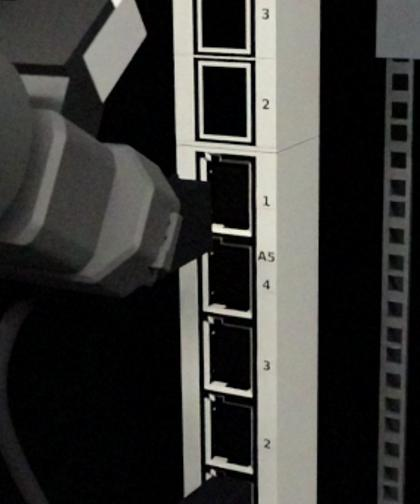

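Emit:
move(
  target={"side":"left","x":0.320,"y":0.3605,"z":1.3853,"quat_wxyz":[0.6124,0.3536,-0.3536,-0.6124]},
  min_time_s=4,
  cameras=["left_wrist_camera"],
)

Emit:
zoom_image(
  camera="left_wrist_camera",
  region=[250, 0, 410, 120],
)

Scene clock: 735.97 s.
Joint torques (N m): left_arm=[-24.45 11.51 1.51 -6.02 -0.11 -2.36 -0.37] | right_arm=[-2.2 -0.32 -0.35 -0.69 0.03 -0.19 0.05]
External joint torques (N m): left_arm=[-4.94 0.41 -1.27 -0.47 -0.11 -0.56 -0.38] | right_arm=[-0.24 0.36 -0.33 -0.4 0 0.1 0.05]
Motor temperatures (°C): left_arm=[43 40 40 46 43 43 40] | right_arm=[43 40 45 46 43 40 40]
Wrist force (N): left_arm=[-1.4 -7.2 -3.8] | right_arm=[-1.0 1.6 -6.0]
Wrist torque (N m): left_arm=[0.19 -0.04 0.05] | right_arm=[-0.14 -0.11 0.09]
Wrist force, peak (N): left_arm=[14.2 -8.6 2.3] | right_arm=[-2.0 1.5 -7.0]
move: done
base_odometry: x=+1.127 y=-0.450 heading=-1.691
lidar_m: 0.58 0.56 0.49 0.77 1.88 1.36 1.29 1.34 1.81 0.88 0.35 0.42
base_status: not commanded
joint_positions: torso_squat_rad=+0.120 torso_shift_rad=+0.000 torso_pitch_rad=+0.000 torso_yaw_rad=+0.000 left_shoulder_pitch_rad=-0.937 left_shoulder_roll_rad=+0.647 left_shoulder_yaw_rad=+0.360 left_elbow_rad=-1.695 left_forearm_roll_rad=+0.493 left_wrist_pitch_rad=+1.713 left_hand_roll_rad=-1.550 left_gripper_m=+0.023 right_shoulder_pitch_rad=-0.016 right_shoulder_roll_rad=-0.009 right_shoulder_yaw_rad=+0.033 right_elbow_rad=-0.139 right_forearm_roll_rad=-0.033 right_wrist_pitch_rad=+0.031 right_hand_roll_rad=+0.031 right_gripper_m=+0.100 head_pan_rad=+0.520 head_tilt_rad=+0.300
joint_status: all done
wheel_motors_off: 0
motor_effort: left_wheel=-12(13) right_wheel=+9(10)
contact_limits: left_gripper_m 672.5 mA
chest: x=-0.2279 y=+0.0004 z=+1.2849 quat_wxyz=(+1.000, +0.000, +0.000, +0.000) (m; base frame)
left_hand: x=+0.3198 y=+0.3607 z=+1.3850 quat_wxyz=(+0.613, +0.353, -0.354, -0.612) (m; base frame)
left_hand_status: reached (checked arc, planned for 4.0 s): 0 mm and 0.0 deg off.
right_hand: x=-0.1560 y=-0.2241 z=+0.6031 quat_wxyz=(+0.998, -0.003, -0.061, +0.019) (m; base frame)
pictures: left_wrist_camera
camera_calibration:
left_wrist_camera: T_world_to_cam=[[0.0479216, -0.99884, 0.00468206, 0.339508], [-0.824545, -0.0422042, -0.56422, 1.09224], [0.563763, 0.0231777, -0.825611, 1.02705], [0, 0, 0, 1]] pos_world=[0.305316, 0.361407, 1.46262]

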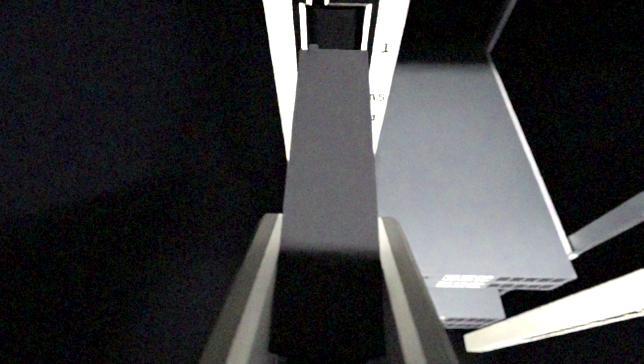

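Scaled by 3.150 from the camera's 644x364 image, which has a finer 1265x715 frame.

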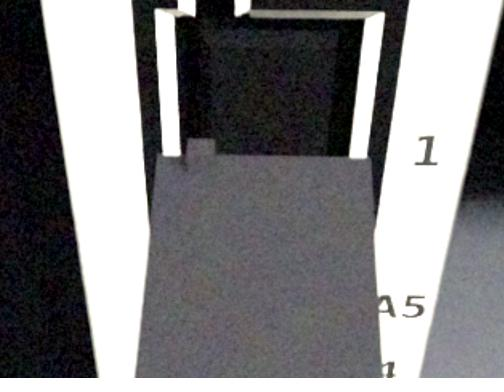

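Emit:
move(
  target={"side":"left","x":0.3300,"y":0.3602,"z":1.3853,"quat_wxyz":[0.6124,0.3536,-0.3536,-0.6124]},
  min_time_s=3,
  cameras=[],
)

Emit:
move(
  target={"side":"left","x":0.3355,"y":0.3602,"z":1.3853,"quat_wxyz":[0.6124,0.3536,-0.3536,-0.6124]},
  min_time_s=3,
  cameras=["left_wrist_camera"],
)

Emit:
zoom_image(
  camera="left_wrist_camera",
  region=[250, 0, 410, 120],
)

Scene clock: 748.00 s.
Joint torques (N m): left_arm=[-24.91 9.88 1.47 -6.18 -0.17 -2.45 -0.21] | right_arm=[-2.15 -0.37 -0.39 -0.55 0.05 -0.11 -0.04]
External joint torques (N m): left_arm=[-5.02 -1.23 -1.33 -0.39 -0.18 -0.65 -0.23] | right_arm=[-0.19 0.31 -0.37 -0.26 0.01 0.18 -0.05]
Motor temperatures (°C): left_arm=[43 40 40 46 43 43 40] | right_arm=[43 40 44 46 43 40 40]
Wrist force (N): left_arm=[-1.1 -7.3 -3.8] | right_arm=[-2.3 0.8 -5.8]
Wrist torque (N m): left_arm=[0.18 -0.01 0.07] | right_arm=[-0.04 -0.24 0.06]
Wrist force, peak (N): left_arm=[-1.1 -7.7 -4.1] | right_arm=[-2.0 1.3 -7.2]
move: done
base_odometry: x=+1.127 y=-0.450 heading=-1.691
lidar_m: 0.58 0.56 0.48 0.77 1.87 1.35 1.29 1.33 1.82 0.87 0.35 0.43
base_status: not commanded
joint_positions: torso_squat_rad=+0.120 torso_shift_rad=+0.000 torso_pitch_rad=+0.000 torso_yaw_rad=+0.000 left_shoulder_pitch_rad=-0.955 left_shoulder_roll_rad=+0.645 left_shoulder_yaw_rad=+0.347 left_elbow_rad=-1.649 left_forearm_roll_rad=+0.482 left_wrist_pitch_rad=+1.683 left_hand_roll_rad=-1.559 left_gripper_m=+0.023 right_shoulder_pitch_rad=-0.016 right_shoulder_roll_rad=-0.009 right_shoulder_yaw_rad=+0.033 right_elbow_rad=-0.139 right_forearm_roll_rad=-0.033 right_wrist_pitch_rad=+0.031 right_hand_roll_rad=+0.031 right_gripper_m=+0.100 head_pan_rad=+0.520 head_tilt_rad=+0.300
joint_status: all done
wheel_motors_off: 0
motor_effort: left_wheel=-12(12) right_wheel=+9(9)
contact_limits: left_gripper_m 672.5 mA
chest: x=-0.2279 y=+0.0004 z=+1.2849 quat_wxyz=(+1.000, +0.000, +0.000, +0.000) (m; base frame)
left_hand: x=+0.3292 y=+0.3604 z=+1.3848 quat_wxyz=(+0.613, +0.354, -0.353, -0.612) (m; base frame)
left_hand_status: reached (checked arc, planned for 3.0 s): 1 mm and 0.1 deg off.
right_hand: x=-0.1560 y=-0.2241 z=+0.6031 quat_wxyz=(+0.998, -0.003, -0.061, +0.019) (m; base frame)
pictures: none
No camera images: "cameras" was empty.

Scene clock: 751.33 s.
Joint torques (N m): left_arm=[-24.97 9.73 1.42 -6.25 -0.16 -2.4 -0.39] | right_arm=[-2.26 -0.29 -0.24 -0.61 0.11 -0.09 0]
External joint torques (N m): left_arm=[-4.82 -1.39 -1.38 -0.3 -0.18 -0.6 -0.4] | right_arm=[-0.3 0.39 -0.22 -0.31 0.07 0.2 -0.01]
Motor temperatures (°C): left_arm=[43 40 40 46 43 43 40] | right_arm=[43 40 44 46 43 40 40]
Wrist force (N): left_arm=[-1.6 -7.4 -3.6] | right_arm=[-2.1 1.4 -5.5]
Wrist torque (N m): left_arm=[0.16 -0.09 0.05] | right_arm=[-0.11 -0.21 0.09]
Wrist force, peak (N): left_arm=[-1.0 -7.8 -3.9] | right_arm=[-1.6 1.8 -7.1]
move: done
base_odometry: x=+1.127 y=-0.450 heading=-1.691
lidar_m: 0.59 0.56 0.49 0.78 1.88 1.36 1.29 1.34 1.81 0.87 0.35 0.43
base_status: not commanded
joint_positions: torso_squat_rad=+0.120 torso_shift_rad=+0.000 torso_pitch_rad=+0.000 torso_yaw_rad=+0.000 left_shoulder_pitch_rad=-0.968 left_shoulder_roll_rad=+0.644 left_shoulder_yaw_rad=+0.340 left_elbow_rad=-1.619 left_forearm_roll_rad=+0.477 left_wrist_pitch_rad=+1.665 left_hand_roll_rad=-1.565 left_gripper_m=+0.023 right_shoulder_pitch_rad=-0.016 right_shoulder_roll_rad=-0.009 right_shoulder_yaw_rad=+0.033 right_elbow_rad=-0.139 right_forearm_roll_rad=-0.033 right_wrist_pitch_rad=+0.031 right_hand_roll_rad=+0.031 right_gripper_m=+0.100 head_pan_rad=+0.520 head_tilt_rad=+0.300
joint_status: all done
wheel_motors_off: 0
motor_effort: left_wheel=-12(12) right_wheel=+8(9)
contact_limits: left_gripper_m 672.5 mA
chest: x=-0.2279 y=+0.0004 z=+1.2849 quat_wxyz=(+1.000, +0.000, +0.000, +0.000) (m; base frame)
left_hand: x=+0.3351 y=+0.3605 z=+1.3849 quat_wxyz=(+0.613, +0.354, -0.353, -0.612) (m; base frame)
left_hand_status: reached (checked arc, planned for 3.0 s): 1 mm and 0.0 deg off.
right_hand: x=-0.1560 y=-0.2241 z=+0.6031 quat_wxyz=(+0.998, -0.003, -0.061, +0.019) (m; base frame)
pictures: left_wrist_camera
camera_calibration:
left_wrist_camera: T_world_to_cam=[[0.0484718, -0.998816, 0.00420567, 0.339088], [-0.824519, -0.0423891, -0.564244, 1.10488], [0.563754, 0.0238823, -0.825597, 1.01808], [0, 0, 0, 1]] pos_world=[0.320616, 0.361208, 1.46252]

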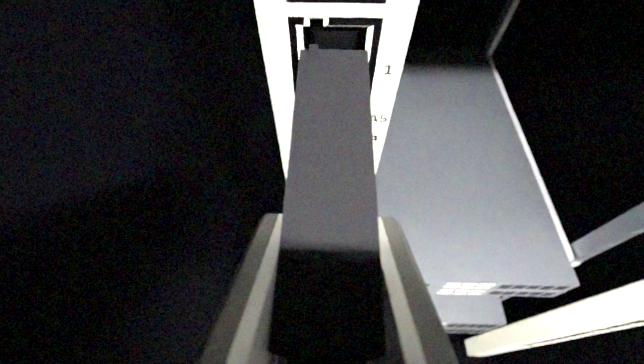

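Scaled by 3.150 from the camera's 644x364 image, which has a finer 1265x715 frame.

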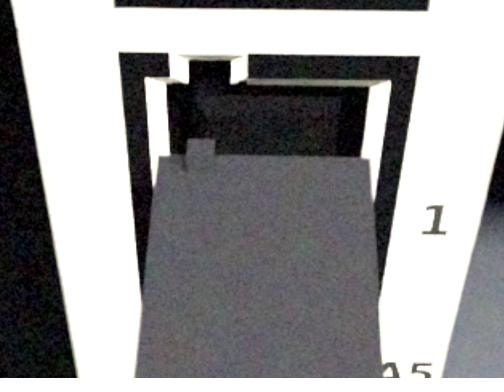

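Emit:
move(
  target={"side":"left","x":0.343,"y":0.3596,"z":1.3856,"quat_wxyz":[0.6124,0.3536,-0.3536,-0.6124]},
  min_time_s=3,
  cameras=["left_wrist_camera"],
)

Emit:
zoom_image(
  camera="left_wrist_camera",
  region=[170, 0, 490, 364],
)

Emit:
move(
  target={"side":"left","x":0.348,"y":0.3597,"z":1.3856,"quat_wxyz":[0.6124,0.3536,-0.3536,-0.6124]},
  min_time_s=3,
  cameras=["left_wrist_camera"],
)

Emit:
zoom_image(
  camera="left_wrist_camera",
  region=[170, 0, 490, 364],
)

Scene clock: 761.23 s.
Joint torques (N m): left_arm=[-25.59 9.9 1.21 -6.58 -0.04 -2.44 -0.27] | right_arm=[-2.02 -0.31 -0.22 -0.68 0.06 -0.1 0.05]
External joint torques (N m): left_arm=[-5.14 -1.21 -1.58 -0.44 -0.08 -0.64 -0.28] | right_arm=[-0.05 0.37 -0.2 -0.38 0.02 0.19 0.04]
Motor temperatures (°C): left_arm=[43 40 40 46 43 43 40] | right_arm=[43 40 44 46 43 40 40]
Wrist force (N): left_arm=[-1.1 -7.6 -3.6] | right_arm=[-1.6 0.9 -5.3]
Wrist torque (N m): left_arm=[0.18 0.00 0.05] | right_arm=[-0.01 -0.14 0.10]
Wrist force, peak (N): left_arm=[-1.2 -8.2 -3.9] | right_arm=[-2.7 1.6 -6.9]
move: done
base_odometry: x=+1.127 y=-0.450 heading=-1.691
lidar_m: 0.58 0.55 0.49 0.77 1.88 1.36 1.30 1.34 1.81 0.87 0.35 0.44
base_status: not commanded
joint_positions: torso_squat_rad=+0.120 torso_shift_rad=+0.000 torso_pitch_rad=+0.000 torso_yaw_rad=+0.000 left_shoulder_pitch_rad=-0.985 left_shoulder_roll_rad=+0.642 left_shoulder_yaw_rad=+0.330 left_elbow_rad=-1.581 left_forearm_roll_rad=+0.469 left_wrist_pitch_rad=+1.642 left_hand_roll_rad=-1.571 left_gripper_m=+0.023 right_shoulder_pitch_rad=-0.016 right_shoulder_roll_rad=-0.009 right_shoulder_yaw_rad=+0.033 right_elbow_rad=-0.139 right_forearm_roll_rad=-0.033 right_wrist_pitch_rad=+0.031 right_hand_roll_rad=+0.031 right_gripper_m=+0.100 head_pan_rad=+0.520 head_tilt_rad=+0.300
joint_status: all done
wheel_motors_off: 0
motor_effort: left_wheel=-12(12) right_wheel=+8(9)
contact_limits: left_gripper_m 672.5 mA
chest: x=-0.2279 y=+0.0004 z=+1.2849 quat_wxyz=(+1.000, +0.000, +0.000, +0.000) (m; base frame)
left_hand: x=+0.3424 y=+0.3598 z=+1.3852 quat_wxyz=(+0.613, +0.354, -0.353, -0.612) (m; base frame)
left_hand_status: reached (checked arc, planned for 3.0 s): 1 mm and 0.0 deg off.
right_hand: x=-0.1560 y=-0.2241 z=+0.6031 quat_wxyz=(+0.998, -0.003, -0.061, +0.019) (m; base frame)
pictures: left_wrist_camera
camera_calibration:
left_wrist_camera: T_world_to_cam=[[0.0485233, -0.998814, 0.00412632, 0.338132], [-0.824439, -0.0423836, -0.564362, 1.11118], [0.563867, 0.0239828, -0.825517, 1.01403], [0, 0, 0, 1]] pos_world=[0.327916, 0.360508, 1.46282]

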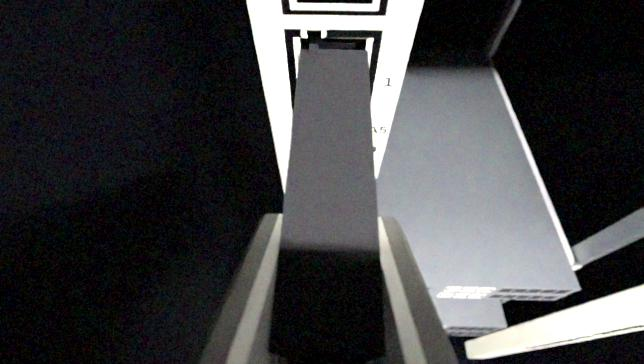

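Scaled by 1.385 from the camera's 644x364 image, which has a finer 1265x715 frame.

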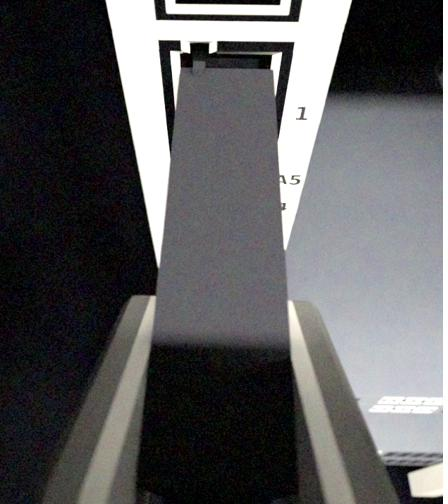

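Scene clock: 764.57 s.
Joint torques (N m): left_arm=[-25.94 9.81 1.41 -6.73 -0.04 -2.47 -0.32] | right_arm=[-2.24 -0.46 -0.4 -0.7 0.1 -0.2 0.04]
External joint torques (N m): left_arm=[-5.27 -1.31 -1.38 -0.45 -0.09 -0.68 -0.34] | right_arm=[-0.28 0.23 -0.39 -0.4 0.06 0.09 0.03]
Motor temperatures (°C): left_arm=[43 40 40 46 43 43 40] | right_arm=[43 40 44 46 43 40 40]
Wrist force (N): left_arm=[-0.9 -8.0 -3.6] | right_arm=[-1.0 1.8 -6.2]
Wrist torque (N m): left_arm=[0.22 0.01 0.05] | right_arm=[-0.19 -0.12 0.06]
Wrist force, peak (N): left_arm=[-1.2 -8.2 -3.7] | right_arm=[-2.1 1.1 -7.1]
move: done
base_odometry: x=+1.127 y=-0.450 heading=-1.691
lidar_m: 0.59 0.55 0.48 0.78 1.88 1.35 1.29 1.34 1.81 0.88 0.35 0.44
base_status: not commanded
joint_positions: torso_squat_rad=+0.120 torso_shift_rad=+0.000 torso_pitch_rad=+0.000 torso_yaw_rad=+0.000 left_shoulder_pitch_rad=-0.996 left_shoulder_roll_rad=+0.642 left_shoulder_yaw_rad=+0.324 left_elbow_rad=-1.553 left_forearm_roll_rad=+0.465 left_wrist_pitch_rad=+1.625 left_hand_roll_rad=-1.577 left_gripper_m=+0.023 right_shoulder_pitch_rad=-0.016 right_shoulder_roll_rad=-0.009 right_shoulder_yaw_rad=+0.033 right_elbow_rad=-0.139 right_forearm_roll_rad=-0.033 right_wrist_pitch_rad=+0.031 right_hand_roll_rad=+0.031 right_gripper_m=+0.100 head_pan_rad=+0.520 head_tilt_rad=+0.300
joint_status: all done
wheel_motors_off: 0
motor_effort: left_wheel=-12(12) right_wheel=+9(9)
contact_limits: left_gripper_m 672.5 mA
chest: x=-0.2279 y=+0.0004 z=+1.2849 quat_wxyz=(+1.000, +0.000, +0.000, +0.000) (m; base frame)
left_hand: x=+0.3476 y=+0.3600 z=+1.3852 quat_wxyz=(+0.613, +0.354, -0.353, -0.612) (m; base frame)
left_hand_status: reached (checked arc, planned for 3.0 s): 1 mm and 0.1 deg off.
right_hand: x=-0.1560 y=-0.2241 z=+0.6031 quat_wxyz=(+0.998, -0.003, -0.061, +0.019) (m; base frame)
pictures: left_wrist_camera
camera_calibration:
left_wrist_camera: T_world_to_cam=[[0.0484144, -0.998818, 0.00428744, 0.337882], [-0.824522, -0.0423879, -0.56424, 1.11533], [0.563755, 0.0237823, -0.825599, 1.01133], [0, 0, 0, 1]] pos_world=[0.333116, 0.360707, 1.46282]

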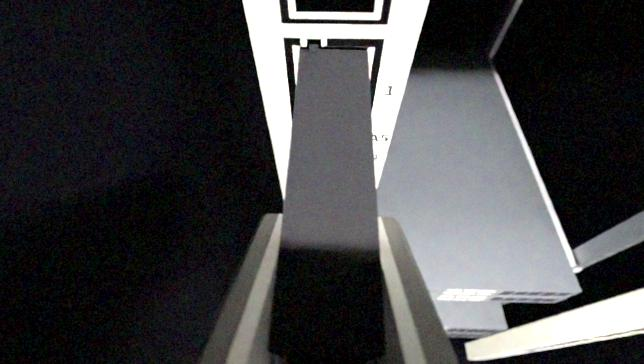

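Scaled by 1.385 from the camera's 644x364 image, which has a finer 1265x715 frame.

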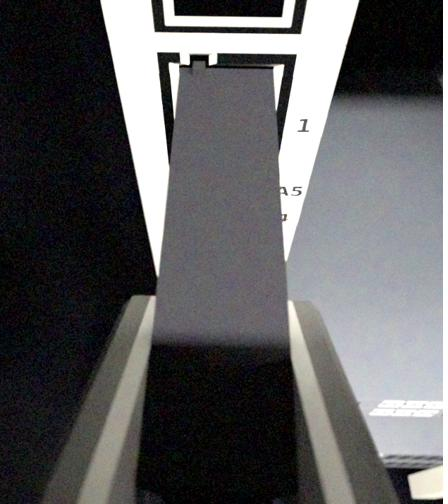

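Emit:
move(
  target={"side":"left","x":0.352,"y":0.3597,"z":1.3856,"quat_wxyz":[0.6124,0.3536,-0.3536,-0.6124]},
  min_time_s=3,
  cameras=[],
)

Emit:
move(
  target={"side":"left","x":0.356,"y":0.3597,"z":1.3856,"quat_wxyz":[0.6124,0.3536,-0.3536,-0.6124]},
  min_time_s=4,
  cameras=["left_wrist_camera"],
)

Emit:
zoom_image(
  camera="left_wrist_camera",
  region=[170, 0, 490, 364],
)

Scene clock: 789.30 s.
Joint torques (N m): left_arm=[-28.48 9.64 1.35 -6.53 -0.48 -5.27 -0.28] | right_arm=[-2.15 -0.43 -0.22 -0.53 0.11 -0.15 -0.01]
External joint torques (N m): left_arm=[-7.64 -1.49 -1.43 -0.13 -0.54 -3.47 -0.3] | right_arm=[-0.17 0.25 -0.21 -0.23 0.07 0.14 -0.01]
Motor temperatures (°C): left_arm=[43 40 40 46 43 43 40] | right_arm=[43 40 44 46 43 40 40]
Wrist force (N): left_arm=[0.7 -18.5 9.1] | right_arm=[-2.3 1.1 -6.5]
Wrist torque (N m): left_arm=[-0.27 -0.15 -0.01] | right_arm=[-0.06 -0.24 0.03]
Wrist force, peak (N): left_arm=[0.5 -19.1 9.3] | right_arm=[-2.4 1.8 -7.0]
move: done
base_odometry: x=+1.127 y=-0.450 heading=-1.691
lidar_m: 0.59 0.55 0.47 0.76 1.88 1.35 1.29 1.34 1.83 0.87 0.35 0.44
base_status: not commanded
joint_positions: torso_squat_rad=+0.120 torso_shift_rad=+0.000 torso_pitch_rad=+0.000 torso_yaw_rad=+0.000 left_shoulder_pitch_rad=-1.005 left_shoulder_roll_rad=+0.642 left_shoulder_yaw_rad=+0.320 left_elbow_rad=-1.530 left_forearm_roll_rad=+0.461 left_wrist_pitch_rad=+1.613 left_hand_roll_rad=-1.581 left_gripper_m=+0.023 right_shoulder_pitch_rad=-0.016 right_shoulder_roll_rad=-0.009 right_shoulder_yaw_rad=+0.033 right_elbow_rad=-0.139 right_forearm_roll_rad=-0.033 right_wrist_pitch_rad=+0.031 right_hand_roll_rad=+0.031 right_gripper_m=+0.100 head_pan_rad=+0.520 head_tilt_rad=+0.300
joint_status: all done
wheel_motors_off: 0
motor_effort: left_wheel=-10(12) right_wheel=+8(9)
contact_limits: left_gripper_m 672.5 mA
chest: x=-0.2282 y=+0.0004 z=+1.2849 quat_wxyz=(+1.000, +0.000, +0.000, +0.000) (m; base frame)
left_hand: x=+0.3513 y=+0.3602 z=+1.3849 quat_wxyz=(+0.613, +0.353, -0.353, -0.612) (m; base frame)
left_hand_status: reached (checked arc, planned for 3.0 s): 1 mm and 0.1 deg off.
right_hand: x=-0.1560 y=-0.2241 z=+0.6031 quat_wxyz=(+0.998, -0.003, -0.062, +0.019) (m; base frame)
pictures: none
No camera images: "cameras" was empty.

Scene clock: 793.63 s.
Joint torques (N m): left_arm=[-31.25 8.53 0.94 -4.38 -1.7 -10.94 0.02] | right_arm=[-2.34 -0.32 -0.09 -0.7 0.09 -0.19 0.05]
External joint torques (N m): left_arm=[-10.24 -2.6 -1.83 2.12 -1.77 -9.14 0.01] | right_arm=[-0.32 0.36 -0.08 -0.38 0.05 0.11 0.04]
Motor temperatures (°C): left_arm=[44 40 40 46 43 43 40] | right_arm=[43 40 44 46 43 40 40]
Wrist force (N): left_arm=[5.4 -42.2 41.7] | right_arm=[-1.9 1.8 -6.1]
Wrist torque (N m): left_arm=[-0.83 -0.49 -0.27] | right_arm=[-0.15 -0.18 0.06]
Wrist force, peak (N): left_arm=[5.2 -42.2 41.8] | right_arm=[-2.0 1.3 -7.0]
move: done
base_odometry: x=+1.127 y=-0.450 heading=-1.691
lidar_m: 0.59 0.56 0.47 0.77 1.87 1.36 1.29 1.34 1.81 0.87 0.35 0.43
base_status: not commanded
joint_positions: torso_squat_rad=+0.120 torso_shift_rad=-0.001 torso_pitch_rad=-0.002 torso_yaw_rad=+0.000 left_shoulder_pitch_rad=-1.015 left_shoulder_roll_rad=+0.641 left_shoulder_yaw_rad=+0.315 left_elbow_rad=-1.507 left_forearm_roll_rad=+0.458 left_wrist_pitch_rad=+1.600 left_hand_roll_rad=-1.586 left_gripper_m=+0.023 right_shoulder_pitch_rad=-0.016 right_shoulder_roll_rad=-0.009 right_shoulder_yaw_rad=+0.033 right_elbow_rad=-0.139 right_forearm_roll_rad=-0.033 right_wrist_pitch_rad=+0.031 right_hand_roll_rad=+0.031 right_gripper_m=+0.100 head_pan_rad=+0.520 head_tilt_rad=+0.300
joint_status: all done
wheel_motors_off: 0
motor_effort: left_wheel=+3(10) right_wheel=+9(10)
contact_limits: left_gripper_m 672.5 mA
chest: x=-0.2292 y=+0.0004 z=+1.2849 quat_wxyz=(+1.000, +0.000, -0.001, +0.000) (m; base frame)
left_hand: x=+0.3540 y=+0.3605 z=+1.3852 quat_wxyz=(+0.613, +0.353, -0.353, -0.612) (m; base frame)
left_hand_status: reached (checked arc, planned for 4.0 s): 2 mm and 0.1 deg off.
right_hand: x=-0.1559 y=-0.2240 z=+0.6032 quat_wxyz=(+0.998, -0.003, -0.062, +0.019) (m; base frame)
pictures: left_wrist_camera
camera_calibration:
left_wrist_camera: T_world_to_cam=[[0.0488891, -0.998796, 0.00405791, 0.338133], [-0.825155, -0.0426783, -0.563292, 1.1197], [0.562787, 0.0241904, -0.826248, 1.00887], [0, 0, 0, 1]] pos_world=[0.339613, 0.361107, 1.46292]

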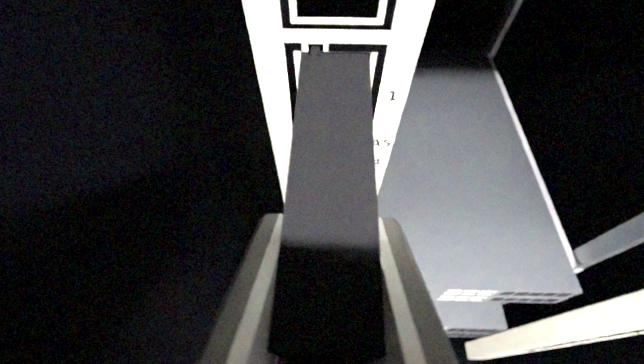

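Scaled by 1.385 from the camera's 644x364 image, which has a finer 1265x715 frame.

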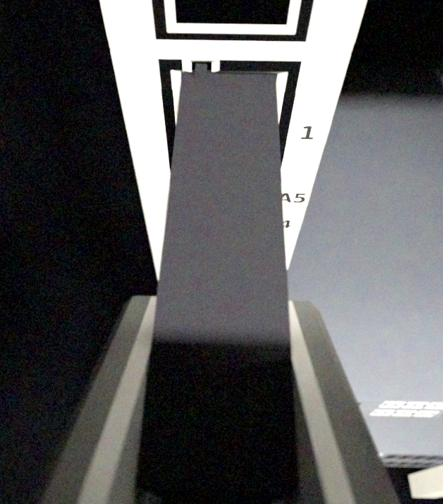

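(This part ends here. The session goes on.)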